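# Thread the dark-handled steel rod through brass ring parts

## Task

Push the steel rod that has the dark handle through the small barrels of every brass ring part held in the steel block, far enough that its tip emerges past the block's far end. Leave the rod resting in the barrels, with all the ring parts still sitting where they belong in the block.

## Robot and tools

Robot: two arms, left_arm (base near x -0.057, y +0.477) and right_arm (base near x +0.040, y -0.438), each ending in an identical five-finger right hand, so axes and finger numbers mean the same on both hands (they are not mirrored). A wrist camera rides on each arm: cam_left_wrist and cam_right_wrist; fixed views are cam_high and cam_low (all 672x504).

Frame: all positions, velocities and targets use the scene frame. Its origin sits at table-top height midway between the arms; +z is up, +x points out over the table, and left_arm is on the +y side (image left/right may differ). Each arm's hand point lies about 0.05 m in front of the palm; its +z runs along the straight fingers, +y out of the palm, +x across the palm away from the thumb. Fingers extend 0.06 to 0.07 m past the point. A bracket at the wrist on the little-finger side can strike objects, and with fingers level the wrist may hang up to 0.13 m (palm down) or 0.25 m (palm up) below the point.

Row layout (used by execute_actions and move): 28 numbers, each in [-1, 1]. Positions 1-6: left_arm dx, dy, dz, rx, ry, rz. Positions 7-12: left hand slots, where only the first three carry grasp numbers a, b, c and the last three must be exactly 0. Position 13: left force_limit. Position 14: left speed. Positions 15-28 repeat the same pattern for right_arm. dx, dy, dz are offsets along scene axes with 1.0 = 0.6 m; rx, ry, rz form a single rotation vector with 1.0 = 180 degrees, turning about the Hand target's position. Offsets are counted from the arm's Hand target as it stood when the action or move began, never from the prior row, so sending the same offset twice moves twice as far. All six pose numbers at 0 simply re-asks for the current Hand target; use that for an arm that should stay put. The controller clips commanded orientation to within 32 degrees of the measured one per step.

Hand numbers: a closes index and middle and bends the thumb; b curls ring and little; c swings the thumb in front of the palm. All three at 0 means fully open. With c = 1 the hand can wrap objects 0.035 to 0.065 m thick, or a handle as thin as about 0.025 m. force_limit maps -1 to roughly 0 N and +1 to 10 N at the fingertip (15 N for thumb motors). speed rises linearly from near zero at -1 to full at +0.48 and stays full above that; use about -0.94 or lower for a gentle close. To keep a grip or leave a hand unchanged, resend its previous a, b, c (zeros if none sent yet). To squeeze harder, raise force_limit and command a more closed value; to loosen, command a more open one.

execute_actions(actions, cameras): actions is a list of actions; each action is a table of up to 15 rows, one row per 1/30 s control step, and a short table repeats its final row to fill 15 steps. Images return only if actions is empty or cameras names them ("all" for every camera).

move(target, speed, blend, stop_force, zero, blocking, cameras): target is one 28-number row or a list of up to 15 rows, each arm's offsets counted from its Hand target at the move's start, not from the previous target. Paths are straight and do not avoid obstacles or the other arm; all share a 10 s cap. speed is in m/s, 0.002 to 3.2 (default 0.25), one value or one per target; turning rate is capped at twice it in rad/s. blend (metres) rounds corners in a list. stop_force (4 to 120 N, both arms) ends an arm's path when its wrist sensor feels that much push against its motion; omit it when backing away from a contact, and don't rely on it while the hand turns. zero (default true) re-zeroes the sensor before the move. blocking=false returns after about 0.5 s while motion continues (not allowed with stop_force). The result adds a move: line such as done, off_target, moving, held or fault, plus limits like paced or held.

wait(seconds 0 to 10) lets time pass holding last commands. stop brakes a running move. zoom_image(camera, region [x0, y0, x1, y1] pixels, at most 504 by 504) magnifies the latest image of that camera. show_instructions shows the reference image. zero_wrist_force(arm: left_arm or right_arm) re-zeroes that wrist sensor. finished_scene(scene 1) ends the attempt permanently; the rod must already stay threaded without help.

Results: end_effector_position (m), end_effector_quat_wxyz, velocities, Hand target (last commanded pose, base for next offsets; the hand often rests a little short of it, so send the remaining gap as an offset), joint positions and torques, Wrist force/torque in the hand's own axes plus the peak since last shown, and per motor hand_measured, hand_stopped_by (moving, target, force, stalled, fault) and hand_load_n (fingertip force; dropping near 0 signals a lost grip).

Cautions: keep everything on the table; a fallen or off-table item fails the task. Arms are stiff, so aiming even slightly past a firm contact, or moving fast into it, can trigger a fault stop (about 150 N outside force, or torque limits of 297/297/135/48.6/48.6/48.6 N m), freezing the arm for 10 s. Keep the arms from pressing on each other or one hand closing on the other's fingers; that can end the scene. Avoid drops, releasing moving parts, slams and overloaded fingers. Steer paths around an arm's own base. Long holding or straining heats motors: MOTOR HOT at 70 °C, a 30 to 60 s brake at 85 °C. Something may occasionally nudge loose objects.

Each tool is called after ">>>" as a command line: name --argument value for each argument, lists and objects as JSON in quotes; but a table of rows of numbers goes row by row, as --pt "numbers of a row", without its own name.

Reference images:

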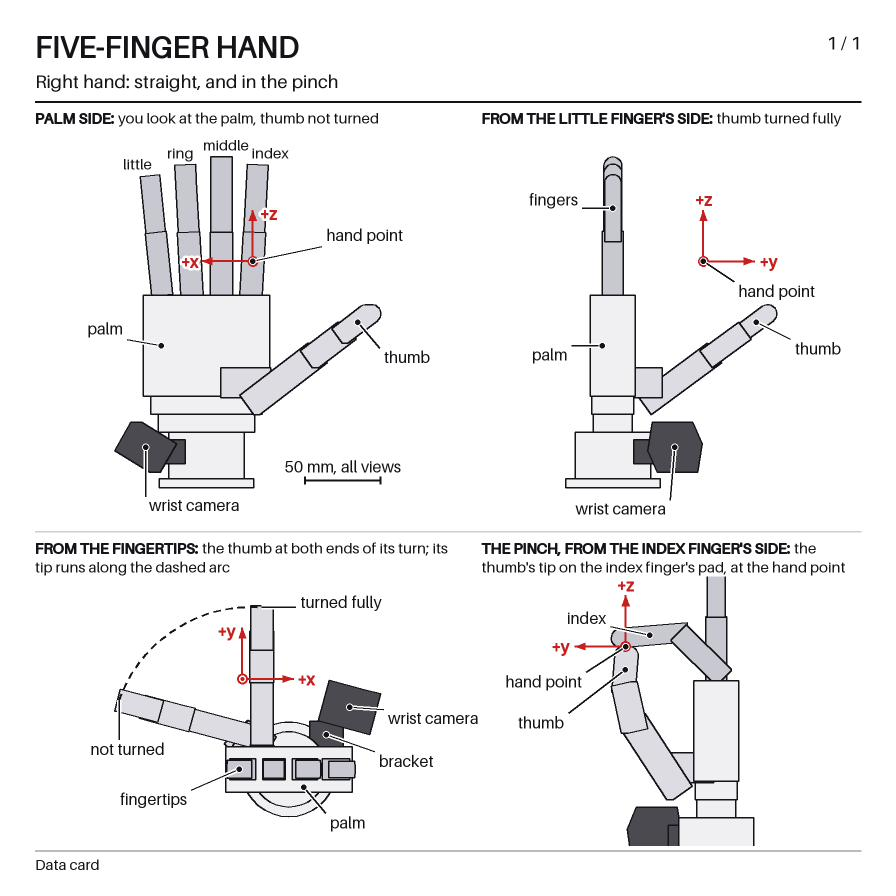

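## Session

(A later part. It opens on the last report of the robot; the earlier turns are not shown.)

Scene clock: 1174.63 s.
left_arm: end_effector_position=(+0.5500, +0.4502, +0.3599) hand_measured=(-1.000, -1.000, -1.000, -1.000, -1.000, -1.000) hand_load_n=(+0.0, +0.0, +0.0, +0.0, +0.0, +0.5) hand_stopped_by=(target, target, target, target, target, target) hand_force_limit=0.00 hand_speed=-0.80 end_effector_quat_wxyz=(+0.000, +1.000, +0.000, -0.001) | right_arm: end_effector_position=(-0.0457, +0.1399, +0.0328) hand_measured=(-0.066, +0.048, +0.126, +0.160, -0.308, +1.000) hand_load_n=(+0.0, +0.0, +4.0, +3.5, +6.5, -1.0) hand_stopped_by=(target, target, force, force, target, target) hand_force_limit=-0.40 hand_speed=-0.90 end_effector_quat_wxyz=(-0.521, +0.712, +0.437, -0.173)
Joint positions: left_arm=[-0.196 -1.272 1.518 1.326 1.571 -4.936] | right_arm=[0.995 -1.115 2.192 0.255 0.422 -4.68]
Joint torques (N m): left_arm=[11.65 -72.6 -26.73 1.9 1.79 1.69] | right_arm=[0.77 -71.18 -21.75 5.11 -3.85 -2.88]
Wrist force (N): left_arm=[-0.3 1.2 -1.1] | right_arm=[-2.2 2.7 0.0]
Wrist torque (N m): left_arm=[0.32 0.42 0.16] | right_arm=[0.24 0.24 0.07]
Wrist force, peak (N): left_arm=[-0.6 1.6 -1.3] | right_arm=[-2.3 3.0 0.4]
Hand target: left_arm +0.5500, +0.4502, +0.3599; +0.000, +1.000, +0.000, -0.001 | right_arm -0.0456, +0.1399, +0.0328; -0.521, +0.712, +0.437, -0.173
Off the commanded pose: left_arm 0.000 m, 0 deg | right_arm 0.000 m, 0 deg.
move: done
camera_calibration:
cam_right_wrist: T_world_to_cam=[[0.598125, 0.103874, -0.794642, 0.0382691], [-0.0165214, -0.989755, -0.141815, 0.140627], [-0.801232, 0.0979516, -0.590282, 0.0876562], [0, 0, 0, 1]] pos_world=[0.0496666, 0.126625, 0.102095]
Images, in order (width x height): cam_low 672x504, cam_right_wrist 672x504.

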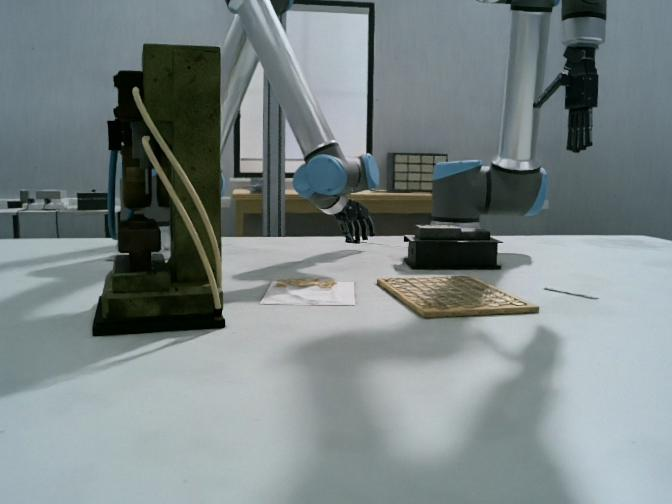

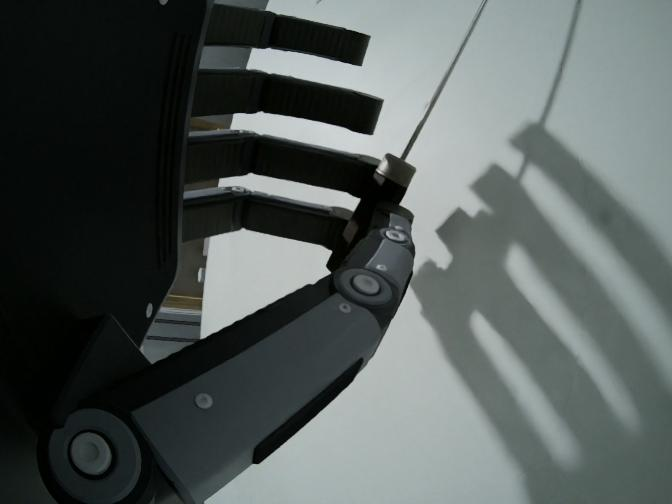

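>>> move --target '[-0.388,-0.26,-0.197,0,0,0, 0,0,0,0,0,0, 0, -0.8, 0, 0, 0.177, 0, 0, 0, 0.66,0.5,1,0,0,0, -0.4, -0.9]' --speed 0.15 --cameras '["cam_left_wrist", "cam_right_wrist"]'

Scene clock: 1311.90 s.
left_arm: end_effector_position=(+0.3173, +0.2942, +0.2417) hand_measured=(-1.000, -1.000, -1.000, -1.000, -1.000, -1.000) hand_load_n=(+0.0, +0.0, +0.0, +0.0, +0.0, +0.0) hand_stopped_by=(target, target, target, target, target, target) hand_force_limit=0.00 hand_speed=-0.80 end_effector_quat_wxyz=(+0.000, +1.000, +0.000, -0.001) | right_arm: end_effector_position=(-0.0457, +0.1399, +0.1390) hand_measured=(-0.066, +0.048, +0.126, +0.160, -0.308, +1.000) hand_load_n=(+0.5, +0.0, +3.5, +3.5, +6.5, -1.0) hand_stopped_by=(target, target, force, force, target, target) hand_force_limit=-0.40 hand_speed=-0.90 end_effector_quat_wxyz=(-0.521, +0.712, +0.437, -0.173)
Joint positions: left_arm=[-0.689 -1.554 2.075 1.05 1.572 -5.429] | right_arm=[0.995 -1.289 2.155 0.465 0.422 -4.68]
Joint torques (N m): left_arm=[-8.4 -45.91 -22.31 1.01 -2.54 -2.98] | right_arm=[-4.78 -63.05 -28.2 5.31 -1.03 -2.54]
Wrist force (N): left_arm=[0.1 1.3 -0.7] | right_arm=[-2.3 2.1 0.1]
Wrist torque (N m): left_arm=[0.32 0.33 0.43] | right_arm=[0.15 0.25 0.06]
Wrist force, peak (N): left_arm=[-0.3 1.8 -1.3] | right_arm=[-2.6 2.7 0.2]
Hand target: left_arm +0.3172, +0.2942, +0.2417; +0.000, +1.000, +0.000, -0.001 | right_arm -0.0456, +0.1399, +0.1390; -0.521, +0.712, +0.437, -0.173
Off the commanded pose: left_arm 0.000 m, 0 deg | right_arm 0.000 m, 0 deg.
move: done
camera_calibration:
cam_left_wrist: T_world_to_cam=[[0.251922, -0.966282, 0.0532352, 0.181472], [-0.840437, -0.191176, 0.507068, 0.19963], [-0.479793, -0.172482, -0.860261, 0.528593], [0, 0, 0, 1]] pos_world=[0.375675, 0.304691, 0.343841]
cam_right_wrist: T_world_to_cam=[[0.598127, 0.104012, -0.794623, 0.122718], [-0.0164389, -0.989741, -0.141926, 0.155719], [-0.801232, 0.0979523, -0.590281, 0.150403], [0, 0, 0, 1]] pos_world=[0.0496665, 0.126625, 0.208395]
Images, in order (width x height): cam_left_wrist 672x504, cam_right_wrist 672x504.

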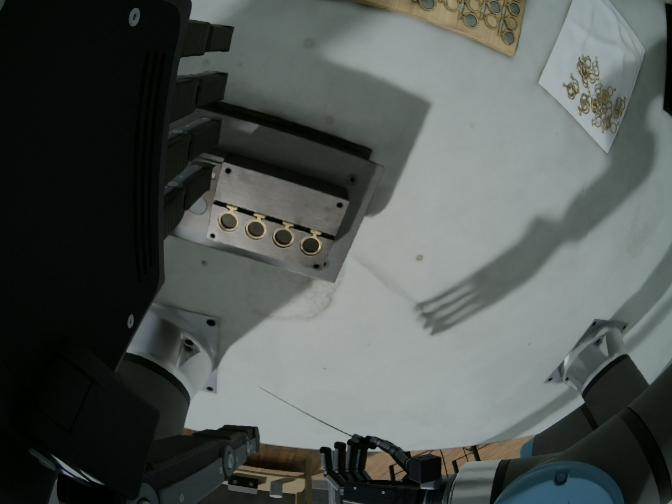

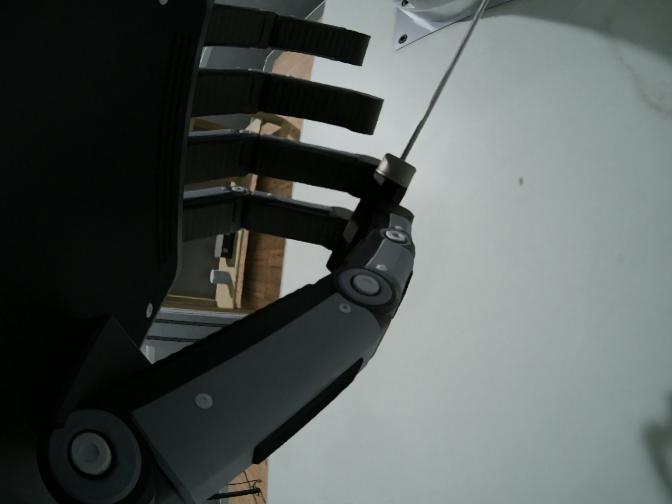

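>>> zoom_image --camera "cam_left_wrist" --region '[190, 140, 390, 290]'

>>> zoom_image --camera "cam_left_wrist" --region '[200, 180, 280, 240]'

>>> zoom_image --camera "cam_left_wrist" --region '[270, 190, 350, 250]'

>>> zoom_image --camera "cam_left_wrist" --region '[240, 370, 440, 504]'

Scaled by 2.520 from the camera's 672x504 image, which has a finer 960x720 frame.

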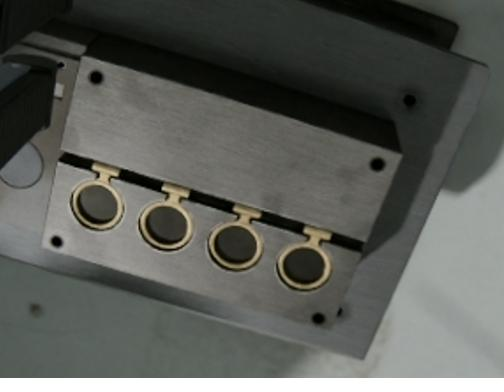

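Scaled by 6.300 from the camera's 672x504 image, which has a finer 960x720 frame.

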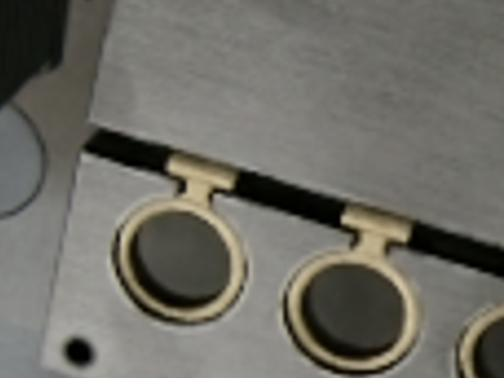

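Scaled by 6.300 from the camera's 672x504 image, which has a finer 960x720 frame.

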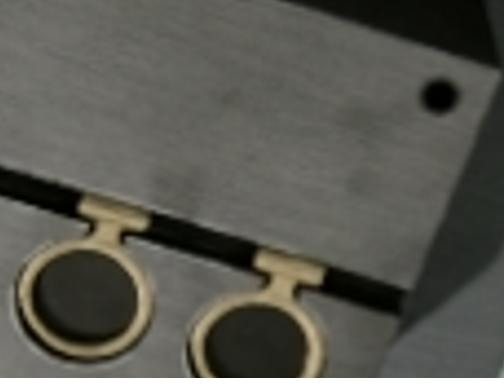

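Scaled by 2.520 from the camera's 672x504 image, which has a finer 960x720 frame.

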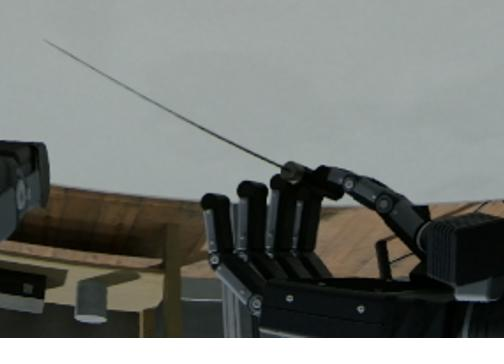

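>>> move --target '[0,0,0,0,0,0, 0,0,0,0,0,0, 0, -0.8, 0.4113, -0.2388, 0.005, 0, 0, 0.1511, 0.66,0.5,1,0,0,0, -0.4, -0.9]' --speed 0.15 --cameras '["all"]'

>>> zoom_image --camera "cam_left_wrist" --region '[250, 180, 500, 370]'

>>> zoom_image --camera "cam_high" --region '[340, 0, 500, 120]'

>>> zoom_image --camera "cam_low" --region '[340, 160, 500, 280]'

Scene clock: 1415.90 s.
left_arm: end_effector_position=(+0.3172, +0.2942, +0.2417) hand_measured=(-1.000, -1.000, -1.000, -1.000, -1.000, -1.000) hand_load_n=(+0.0, +0.0, +0.0, +0.0, +0.0, +0.0) hand_stopped_by=(target, target, target, target, target, target) hand_force_limit=0.00 hand_speed=-0.80 end_effector_quat_wxyz=(+0.000, +1.000, +0.000, -0.001) | right_arm: end_effector_position=(+0.2011, -0.0034, +0.1420) hand_measured=(-0.066, +0.048, +0.126, +0.160, -0.308, +1.000) hand_load_n=(+0.0, +0.0, +4.0, +3.5, +7.0, -0.5) hand_stopped_by=(target, target, force, force, target, target) hand_force_limit=-0.40 hand_speed=-0.90 end_effector_quat_wxyz=(-0.465, +0.590, +0.592, -0.291)
Joint positions: left_arm=[-0.689 -1.554 2.075 1.05 1.572 -5.429] | right_arm=[0.511 -1.036 2.113 1.542 0.923 -6.178]
Joint torques (N m): left_arm=[-6.79 -44.9 -22.28 0.7 -2.48 -3.5] | right_arm=[-4.4 -51.44 -22.38 4.16 1.42 -2.16]
Wrist force (N): left_arm=[-0.2 1.0 -0.9] | right_arm=[-1.9 3.2 -0.9]
Wrist torque (N m): left_arm=[0.27 0.38 0.40] | right_arm=[0.32 0.17 0.13]
Wrist force, peak (N): left_arm=[0.0 1.6 -1.4] | right_arm=[-2.3 3.9 -1.3]
Hand target: left_arm +0.3172, +0.2942, +0.2417; +0.000, +1.000, +0.000, -0.001 | right_arm +0.2011, -0.0034, +0.1420; -0.465, +0.590, +0.593, -0.291
Off the commanded pose: left_arm 0.000 m, 0 deg | right_arm 0.000 m, 0 deg.
move: done
camera_calibration:
cam_left_wrist: T_world_to_cam=[[0.251958, -0.96628, 0.0531034, 0.181503], [-0.840421, -0.191274, 0.507056, 0.199658], [-0.479801, -0.172386, -0.860276, 0.528572], [0, 0, 0, 1]] pos_world=[0.375675, 0.304691, 0.343841]
cam_right_wrist: T_world_to_cam=[[0.484472, 0.365865, -0.794625, 0.0161628], [0.437664, -0.887862, -0.141955, -0.0725772], [-0.757454, -0.279006, -0.59027, 0.353828], [0, 0, 0, 1]] pos_world=[0.291943, 0.0283682, 0.211395]

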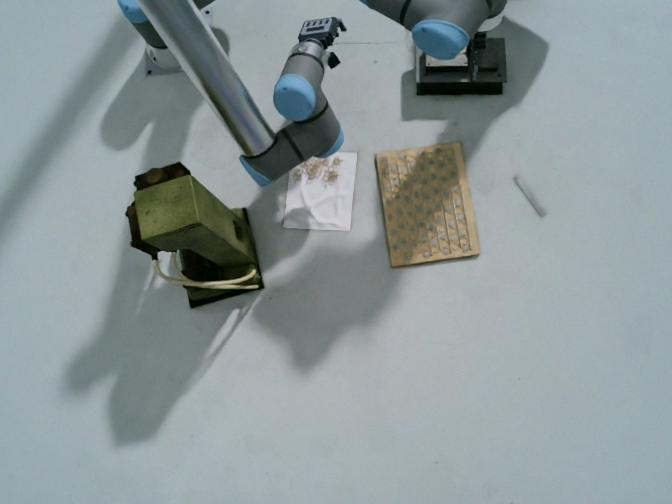

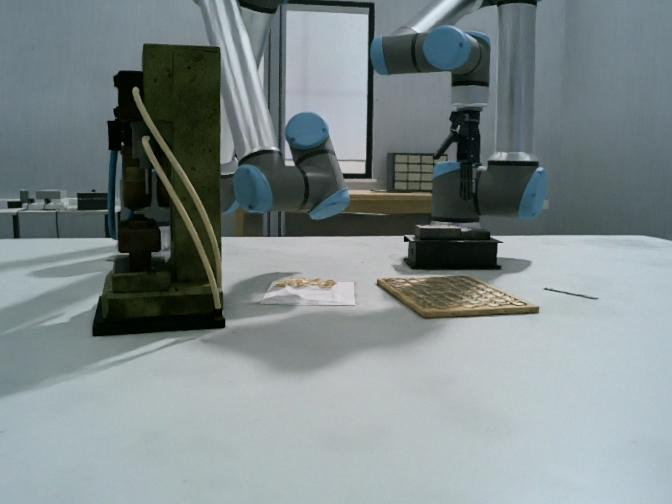

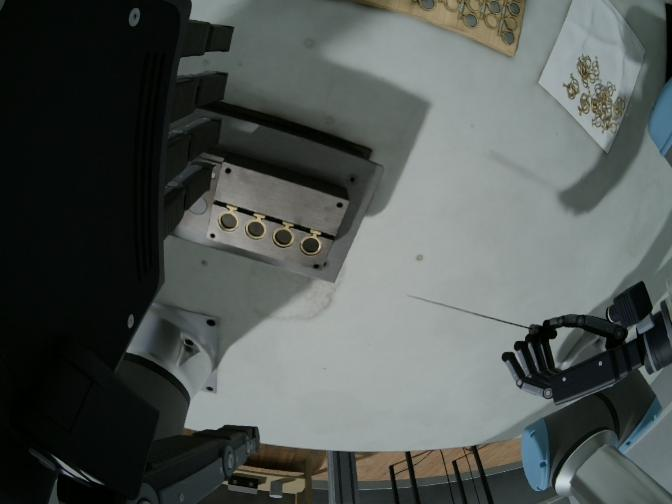

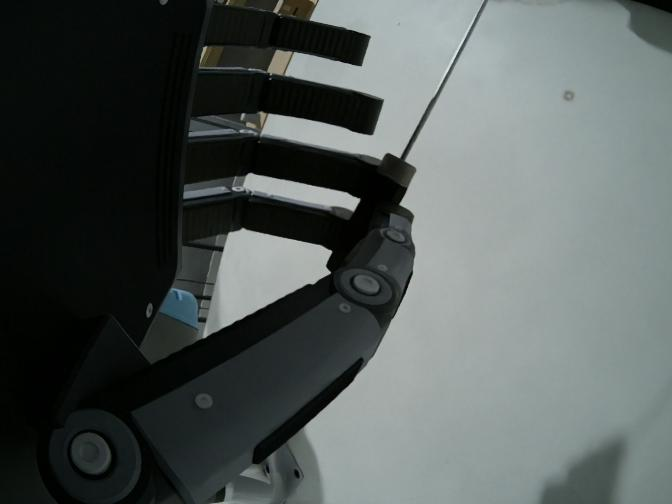

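Scaled by 2.016 from the camera's 672x504 image, which has a finer 960x720 frame.

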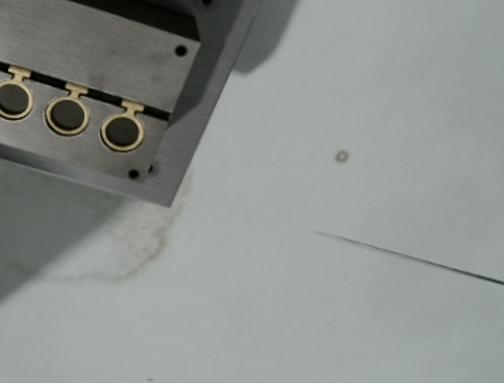

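Scaled by 3.150 from the camera's 672x504 image, which has a finer 960x720 frame.

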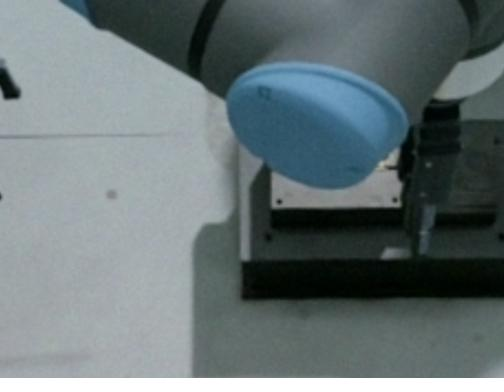

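Scaled by 3.150 from the camera's 672x504 image, which has a finer 960x720 frame.

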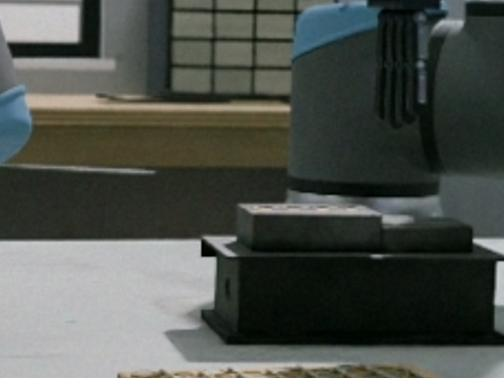

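>>> zoom_image --camera "cam_left_wrist" --region '[380, 270, 560, 390]'

>>> zoom_image --camera "cam_low" --region '[330, 190, 430, 240]'

>>> zoom_image --camera "cam_high" --region '[320, 20, 420, 80]'

Scaled by 2.800 from the camera's 672x504 image, which has a finer 960x720 frame.

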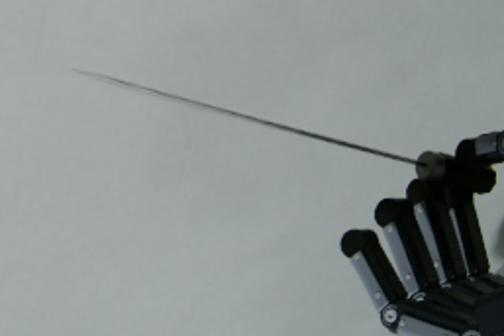

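Scaled by 5.040 from the camera's 672x504 image, which has a finer 960x720 frame.

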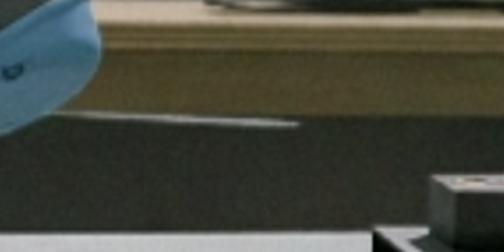

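Scaled by 5.040 from the camera's 672x504 image, which has a finer 960x720 frame.

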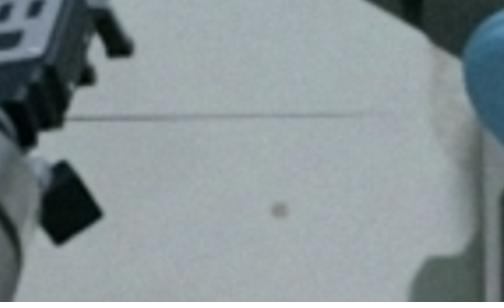

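>>> move --target '[0,0,0,0,0,0, 0,0,0,0,0,0, 0, -0.8, 0.0333, 0.02, -0.0267, 0, 0, 0, 0.66,0.5,1,0,0,0, -0.4, -0.9]' --speed 0.08 --cameras '["cam_high", "cam_low", "cam_left_wrist"]'

>>> zoom_image --camera "cam_left_wrist" --region '[280, 180, 480, 330]'

>>> zoom_image --camera "cam_low" --region '[340, 190, 480, 270]'

Scene clock: 1559.20 s.
left_arm: end_effector_position=(+0.3172, +0.2942, +0.2417) hand_measured=(-1.000, -1.000, -1.000, -1.000, -1.000, -1.000) hand_load_n=(+0.0, +0.0, +0.0, +0.0, +0.0, +0.0) hand_stopped_by=(target, target, target, target, target, target) hand_force_limit=0.00 hand_speed=-0.80 end_effector_quat_wxyz=(+0.000, +1.000, +0.000, -0.001) | right_arm: end_effector_position=(+0.2211, +0.0086, +0.1261) hand_measured=(-0.066, +0.048, +0.126, +0.160, -0.308, +1.000) hand_load_n=(+0.0, +0.0, +4.0, +3.5, +7.0, -0.5) hand_stopped_by=(target, target, force, force, target, target) hand_force_limit=-0.40 hand_speed=-0.90 end_effector_quat_wxyz=(-0.465, +0.590, +0.593, -0.291)
Joint positions: left_arm=[-0.689 -1.554 2.075 1.05 1.572 -5.429] | right_arm=[0.513 -0.989 2.067 1.54 0.921 -6.177]
Joint torques (N m): left_arm=[-7.27 -46.48 -22.76 0.94 -2.31 -3.31] | right_arm=[13.07 -58.52 -20.79 0.5 -3.82 2.62]
Wrist force (N): left_arm=[0.0 1.1 -1.1] | right_arm=[-2.1 3.1 -0.3]
Wrist torque (N m): left_arm=[0.30 0.35 0.42] | right_arm=[0.31 0.19 -0.21]
Wrist force, peak (N): left_arm=[-0.3 1.6 -1.5] | right_arm=[-2.8 3.3 -0.7]
Hand target: left_arm +0.3172, +0.2942, +0.2417; +0.000, +1.000, +0.000, -0.001 | right_arm +0.2211, +0.0086, +0.1260; -0.465, +0.590, +0.593, -0.291
Off the commanded pose: left_arm 0.000 m, 0 deg | right_arm 0.000 m, 0 deg.
move: done
camera_calibration:
cam_left_wrist: T_world_to_cam=[[0.251958, -0.96628, 0.0531034, 0.181503], [-0.840421, -0.191274, 0.507056, 0.199658], [-0.479801, -0.172386, -0.860276, 0.528572], [0, 0, 0, 1]] pos_world=[0.375675, 0.304691, 0.343841]
Images, in order (width x height): cam_high 672x504, cam_low 672x504, cam_left_wrist 672x504.

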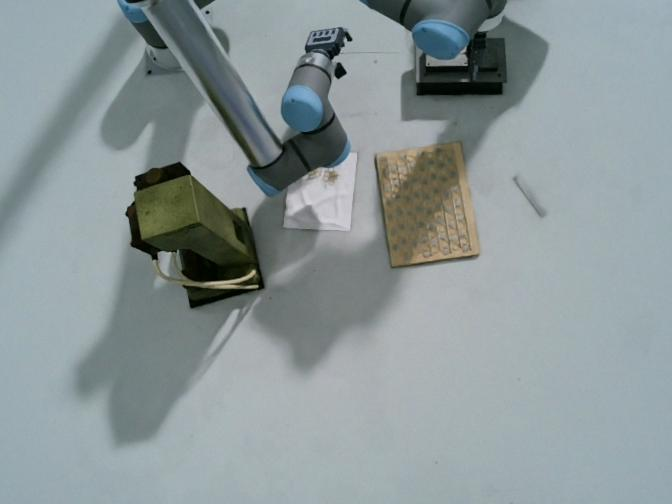

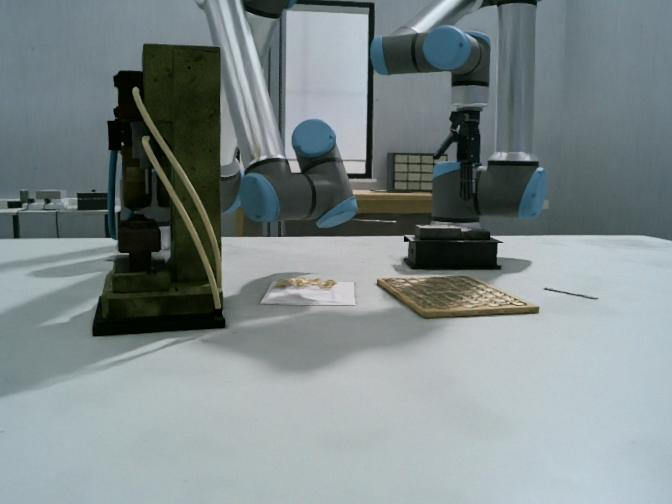

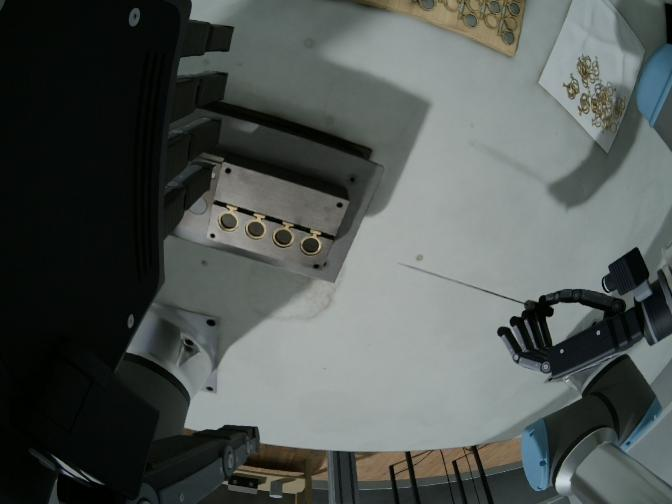

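Scaled by 2.520 from the camera's 672x504 image, which has a finer 960x720 frame.

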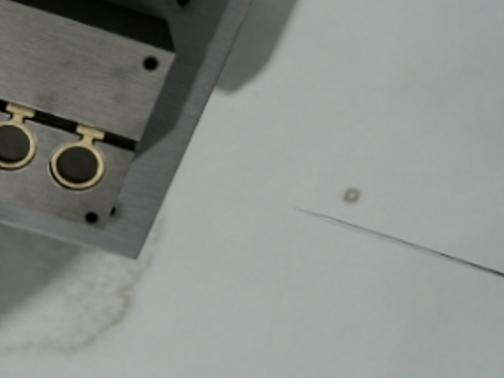

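Scaled by 3.600 from the camera's 672x504 image, which has a finer 960x720 frame.

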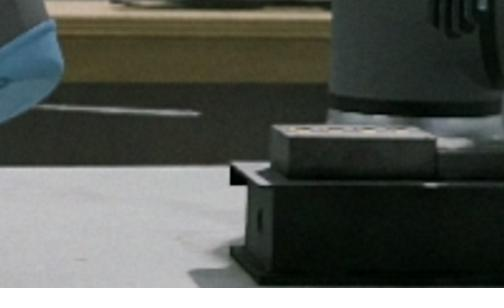

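>>> zoom_image --camera "cam_left_wrist" --region '[440, 260, 560, 350]'

>>> zoom_image --camera "cam_left_wrist" --region '[380, 240, 460, 300]'

>>> zoom_image --camera "cam_left_wrist" --region '[300, 210, 360, 255]'

Scaled by 4.200 from the camera's 672x504 image, which has a finer 960x720 frame.

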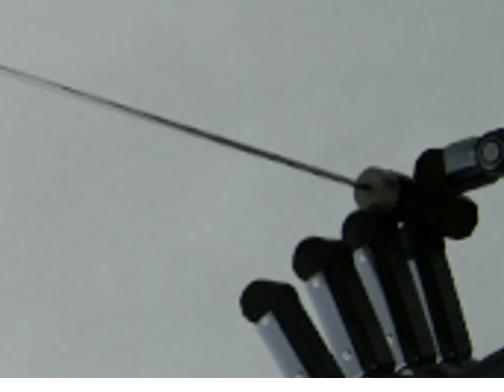

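Scaled by 6.300 from the camera's 672x504 image, which has a finer 960x720 frame.

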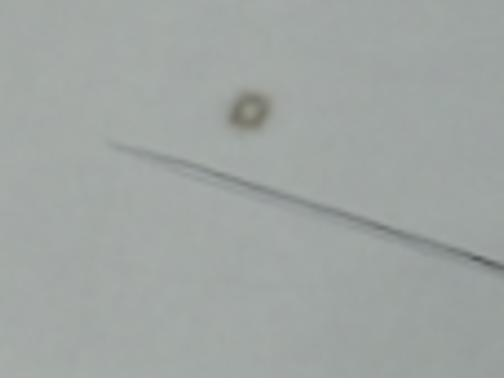

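Scaled by 8.400 from the camera's 672x504 image, which has a finer 960x720 frame.

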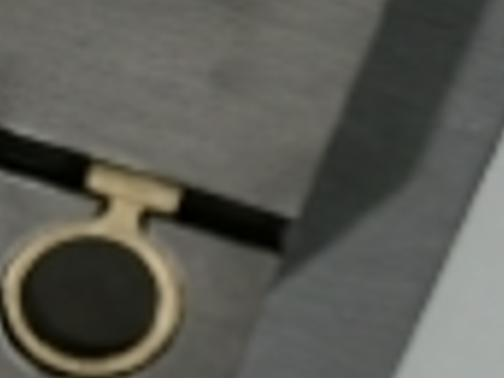

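>>> zoom_image --camera "cam_low" --region '[340, 205, 420, 245]'

>>> zoom_image --camera "cam_low" --region '[400, 205, 500, 255]'

Scaled by 6.300 from the camera's 672x504 image, which has a finer 960x720 frame.

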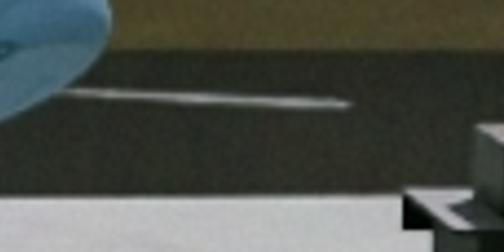

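Scaled by 5.040 from the camera's 672x504 image, which has a finer 960x720 frame.

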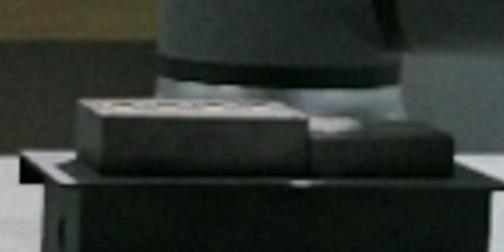

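>>> zoom_image --camera "cam_low" --region '[405, 215, 455, 245]'

>>> zoom_image --camera "cam_low" --region '[450, 215, 500, 245]'

Scaled by 10.080 from the camera's 672x504 image, which has a finer 960x720 frame.

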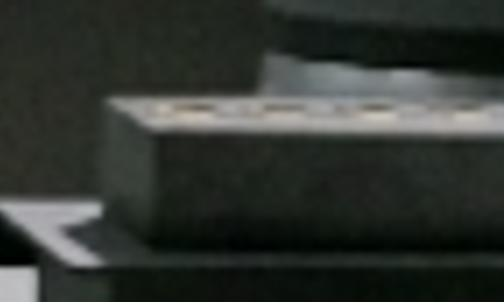

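Scaled by 10.080 from the camera's 672x504 image, which has a finer 960x720 frame.

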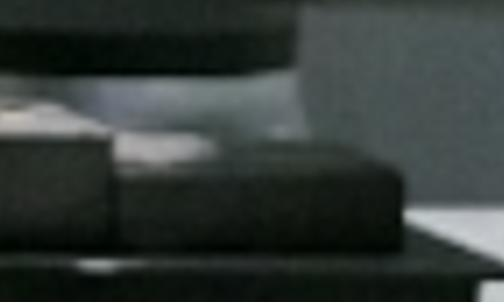

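>>> move --target '[0,0,0,0,0,0, 0,0,0,0,0,0, 0, -0.8, 0.007, 0.0663, -0.0238, 0.00775, -0.0008, 0, 0.66,0.5,1,0,0,0, -0.4, -0.9]' --speed 0.06 --cameras '["cam_high", "cam_low", "cam_left_wrist"]'

>>> zoom_image --camera "cam_left_wrist" --region '[290, 200, 410, 290]'

>>> zoom_image --camera "cam_low" --region '[370, 210, 430, 245]'

>>> zoom_image --camera "cam_left_wrist" --region '[400, 240, 520, 330]'

Scene clock: 1667.87 s.
left_arm: end_effector_position=(+0.3172, +0.2942, +0.2417) hand_measured=(-1.000, -1.000, -1.000, -1.000, -1.000, -1.000) hand_load_n=(+0.0, +0.0, +0.0, +0.0, +0.0, +0.0) hand_stopped_by=(target, target, target, target, target, target) hand_force_limit=0.00 hand_speed=-0.80 end_effector_quat_wxyz=(+0.000, +1.000, +0.000, -0.001) | right_arm: end_effector_position=(+0.2253, +0.0483, +0.1118) hand_measured=(-0.066, +0.048, +0.126, +0.160, -0.308, +1.000) hand_load_n=(+0.0, +0.0, +4.0, +3.5, +6.5, -1.0) hand_stopped_by=(target, target, force, force, target, target) hand_force_limit=-0.40 hand_speed=-0.90 end_effector_quat_wxyz=(-0.472, +0.584, +0.597, -0.283)
Joint positions: left_arm=[-0.689 -1.554 2.075 1.05 1.572 -5.429] | right_arm=[0.565 -0.939 2.003 1.533 0.866 -6.165]
Joint torques (N m): left_arm=[-6.6 -47.89 -23.3 0.7 -2.51 -3.25] | right_arm=[14.03 -60.07 -22.38 0.12 -3.7 2.56]
Wrist force (N): left_arm=[0.1 1.2 -0.9] | right_arm=[-2.2 3.0 -0.7]
Wrist torque (N m): left_arm=[0.30 0.34 0.42] | right_arm=[0.31 0.21 -0.20]
Wrist force, peak (N): left_arm=[-0.5 1.6 -1.0] | right_arm=[-2.9 3.4 -0.8]
Hand target: left_arm +0.3172, +0.2942, +0.2417; +0.000, +1.000, +0.000, -0.001 | right_arm +0.2253, +0.0484, +0.1117; -0.472, +0.584, +0.597, -0.283
Off the commanded pose: left_arm 0.000 m, 0 deg | right_arm 0.000 m, 0 deg.
move: done
camera_calibration:
cam_left_wrist: T_world_to_cam=[[0.251958, -0.96628, 0.0531034, 0.181503], [-0.840421, -0.191274, 0.507056, 0.199658], [-0.479801, -0.172386, -0.860276, 0.528572], [0, 0, 0, 1]] pos_world=[0.375675, 0.304691, 0.343841]
Images, in order (width x height): cam_high 672x504, cam_low 672x504, cam_left_wrist 672x504.

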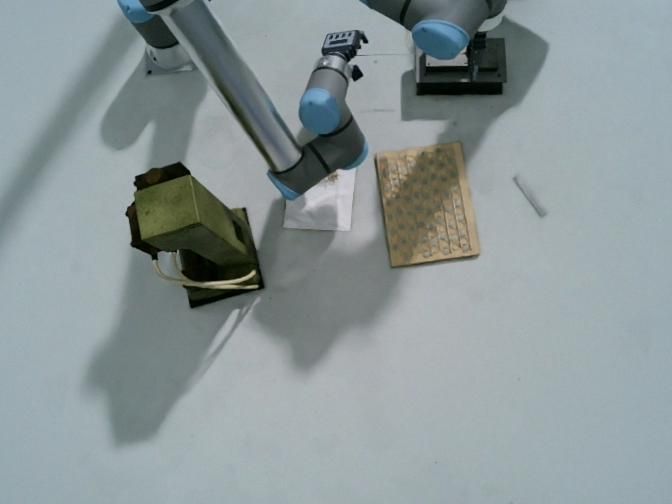

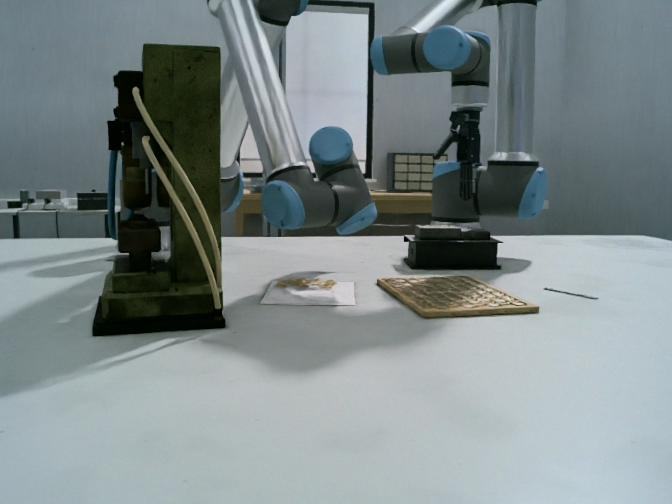

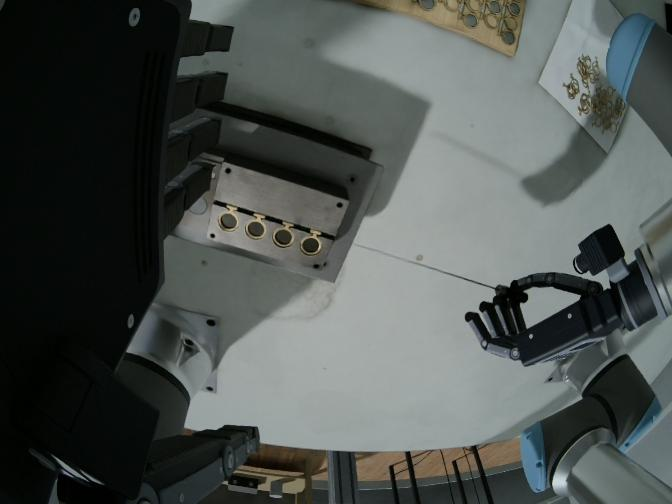

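Scaled by 4.200 from the camera's 672x504 image, which has a finer 960x720 frame.

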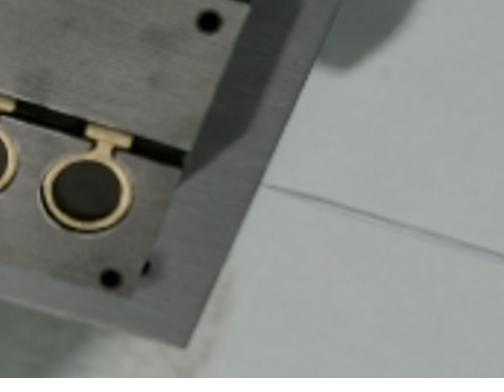

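Scaled by 8.400 from the camera's 672x504 image, which has a finer 960x720 frame.

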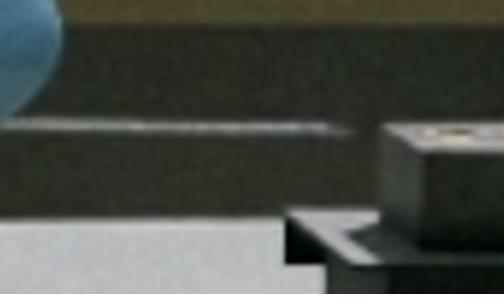

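Scaled by 4.200 from the camera's 672x504 image, which has a finer 960x720 frame.

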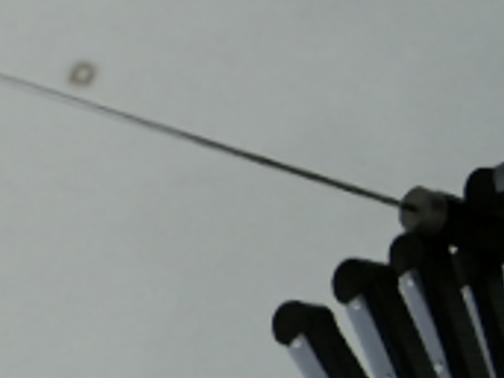

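>>> zoom_image --camera "cam_left_wrist" --region '[325, 225, 375, 260]'

>>> zoom_image --camera "cam_low" --region '[395, 212, 435, 240]'

Scaled by 10.080 from the camera's 672x504 image, which has a finer 960x720 frame.

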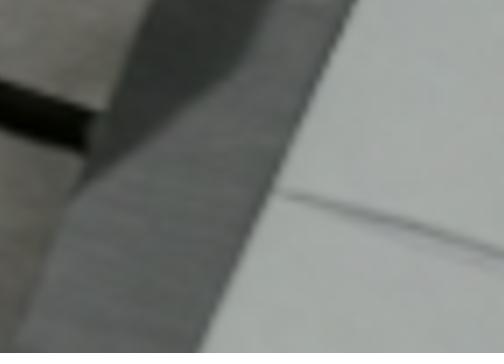

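Scaled by 12.600 from the camera's 672x504 image, which has a finer 960x720 frame.

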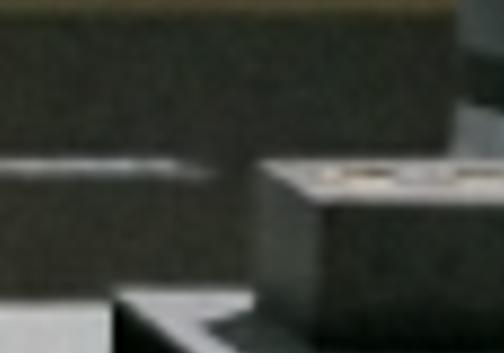

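>>> move --target '[0,0,0,0,0,0, 0,0,0,0,0,0, 0, -0.8, -0.001, 0, -0.0053, 0, 0, 0, 0.66,0.5,1,0,0,0, -0.4, -0.9]' --speed 0.03 --cameras '["cam_low", "cam_left_wrist", "cam_right_wrist"]'

>>> zoom_image --camera "cam_left_wrist" --region '[325, 225, 375, 260]'

>>> zoom_image --camera "cam_low" --region '[395, 212, 435, 240]'

Scene clock: 1735.87 s.
left_arm: end_effector_position=(+0.3172, +0.2942, +0.2417) hand_measured=(-1.000, -1.000, -1.000, -1.000, -1.000, -1.000) hand_load_n=(+0.0, +0.0, +0.0, +0.0, +0.0, +0.0) hand_stopped_by=(target, target, target, target, target, target) hand_force_limit=0.00 hand_speed=-0.80 end_effector_quat_wxyz=(+0.000, +1.000, +0.000, -0.001) | right_arm: end_effector_position=(+0.2247, +0.0484, +0.1086) hand_measured=(-0.066, +0.048, +0.126, +0.160, -0.308, +1.000) hand_load_n=(+0.0, +0.0, +4.0, +3.5, +7.0, -1.0) hand_stopped_by=(target, target, force, force, target, target) hand_force_limit=-0.40 hand_speed=-0.90 end_effector_quat_wxyz=(-0.472, +0.584, +0.597, -0.283)
Joint positions: left_arm=[-0.689 -1.554 2.075 1.05 1.572 -5.429] | right_arm=[0.565 -0.934 2.004 1.527 0.866 -6.164]
Joint torques (N m): left_arm=[-8.37 -47.59 -22.52 0.82 -2.31 -3.28] | right_arm=[15.39 -62.31 -8.88 0.23 -3.45 2.47]
Wrist force (N): left_arm=[-0.5 1.4 -1.0] | right_arm=[-2.5 3.1 -0.2]
Wrist torque (N m): left_arm=[0.35 0.44 0.40] | right_arm=[0.30 0.26 -0.21]
Wrist force, peak (N): left_arm=[0.1 1.3 -1.5] | right_arm=[-3.1 3.6 -0.7]
Hand target: left_arm +0.3172, +0.2942, +0.2417; +0.000, +1.000, +0.000, -0.001 | right_arm +0.2247, +0.0484, +0.1086; -0.472, +0.584, +0.597, -0.283
Off the commanded pose: left_arm 0.000 m, 0 deg | right_arm 0.000 m, 0 deg.
move: done
camera_calibration:
cam_left_wrist: T_world_to_cam=[[0.251958, -0.96628, 0.0531034, 0.181503], [-0.840421, -0.191274, 0.507056, 0.199658], [-0.479801, -0.172386, -0.860276, 0.528572], [0, 0, 0, 1]] pos_world=[0.375675, 0.304691, 0.343841]
cam_right_wrist: T_world_to_cam=[[0.486484, 0.38513, -0.784225, -0.0432774], [0.438059, -0.884145, -0.162456, -0.0396886], [-0.755935, -0.264505, -0.598832, 0.366291], [0, 0, 0, 1]] pos_world=[0.315332, 0.0784626, 0.17896]
Images, in order (width x height): cam_low 672x504, cam_left_wrist 672x504, cam_right_wrist 672x504.

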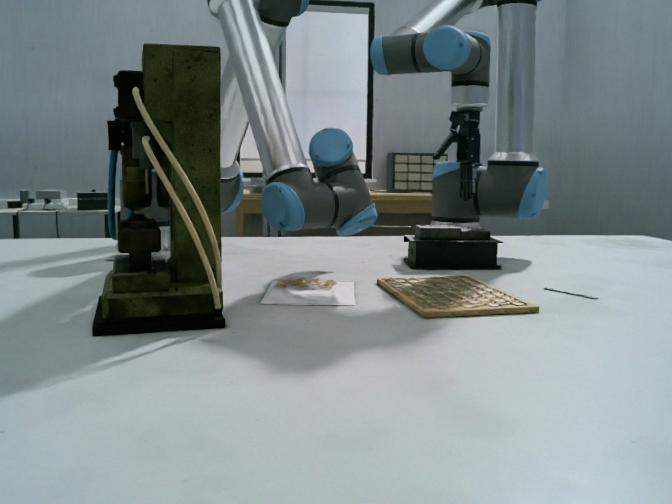

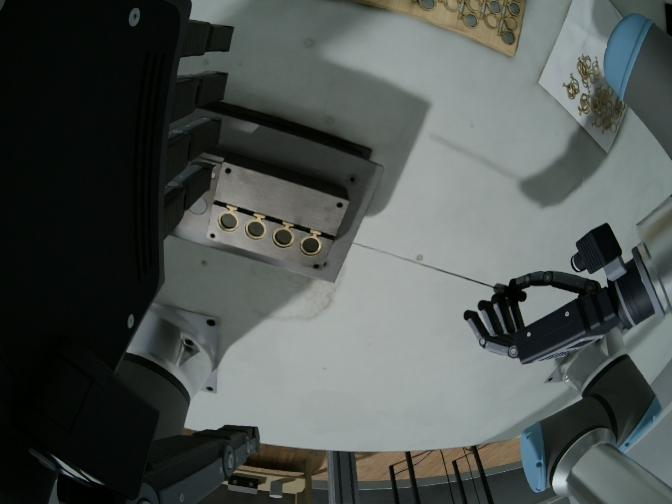

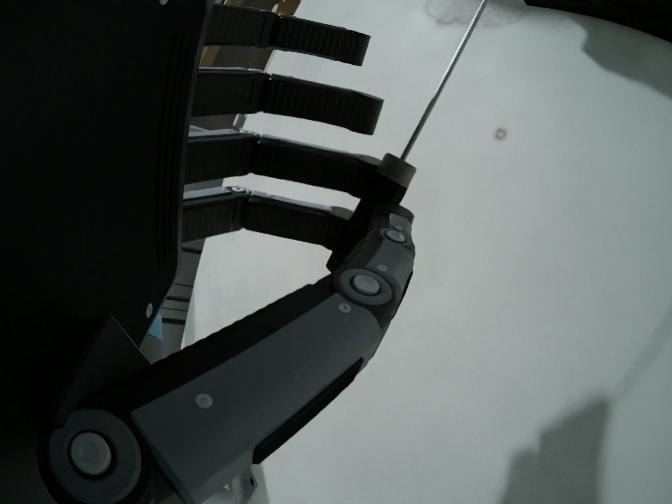

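Scaled by 10.080 from the camera's 672x504 image, which has a finer 960x720 frame.

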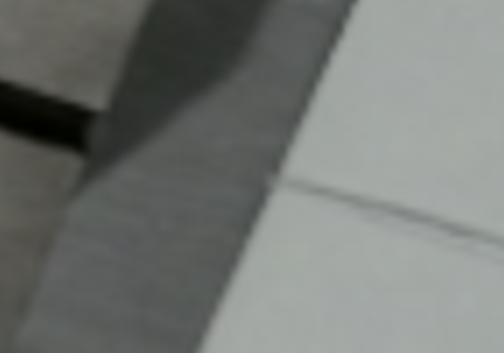

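Scaled by 12.600 from the camera's 672x504 image, which has a finer 960x720 frame.

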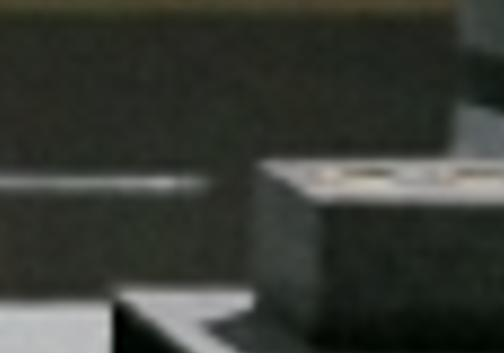

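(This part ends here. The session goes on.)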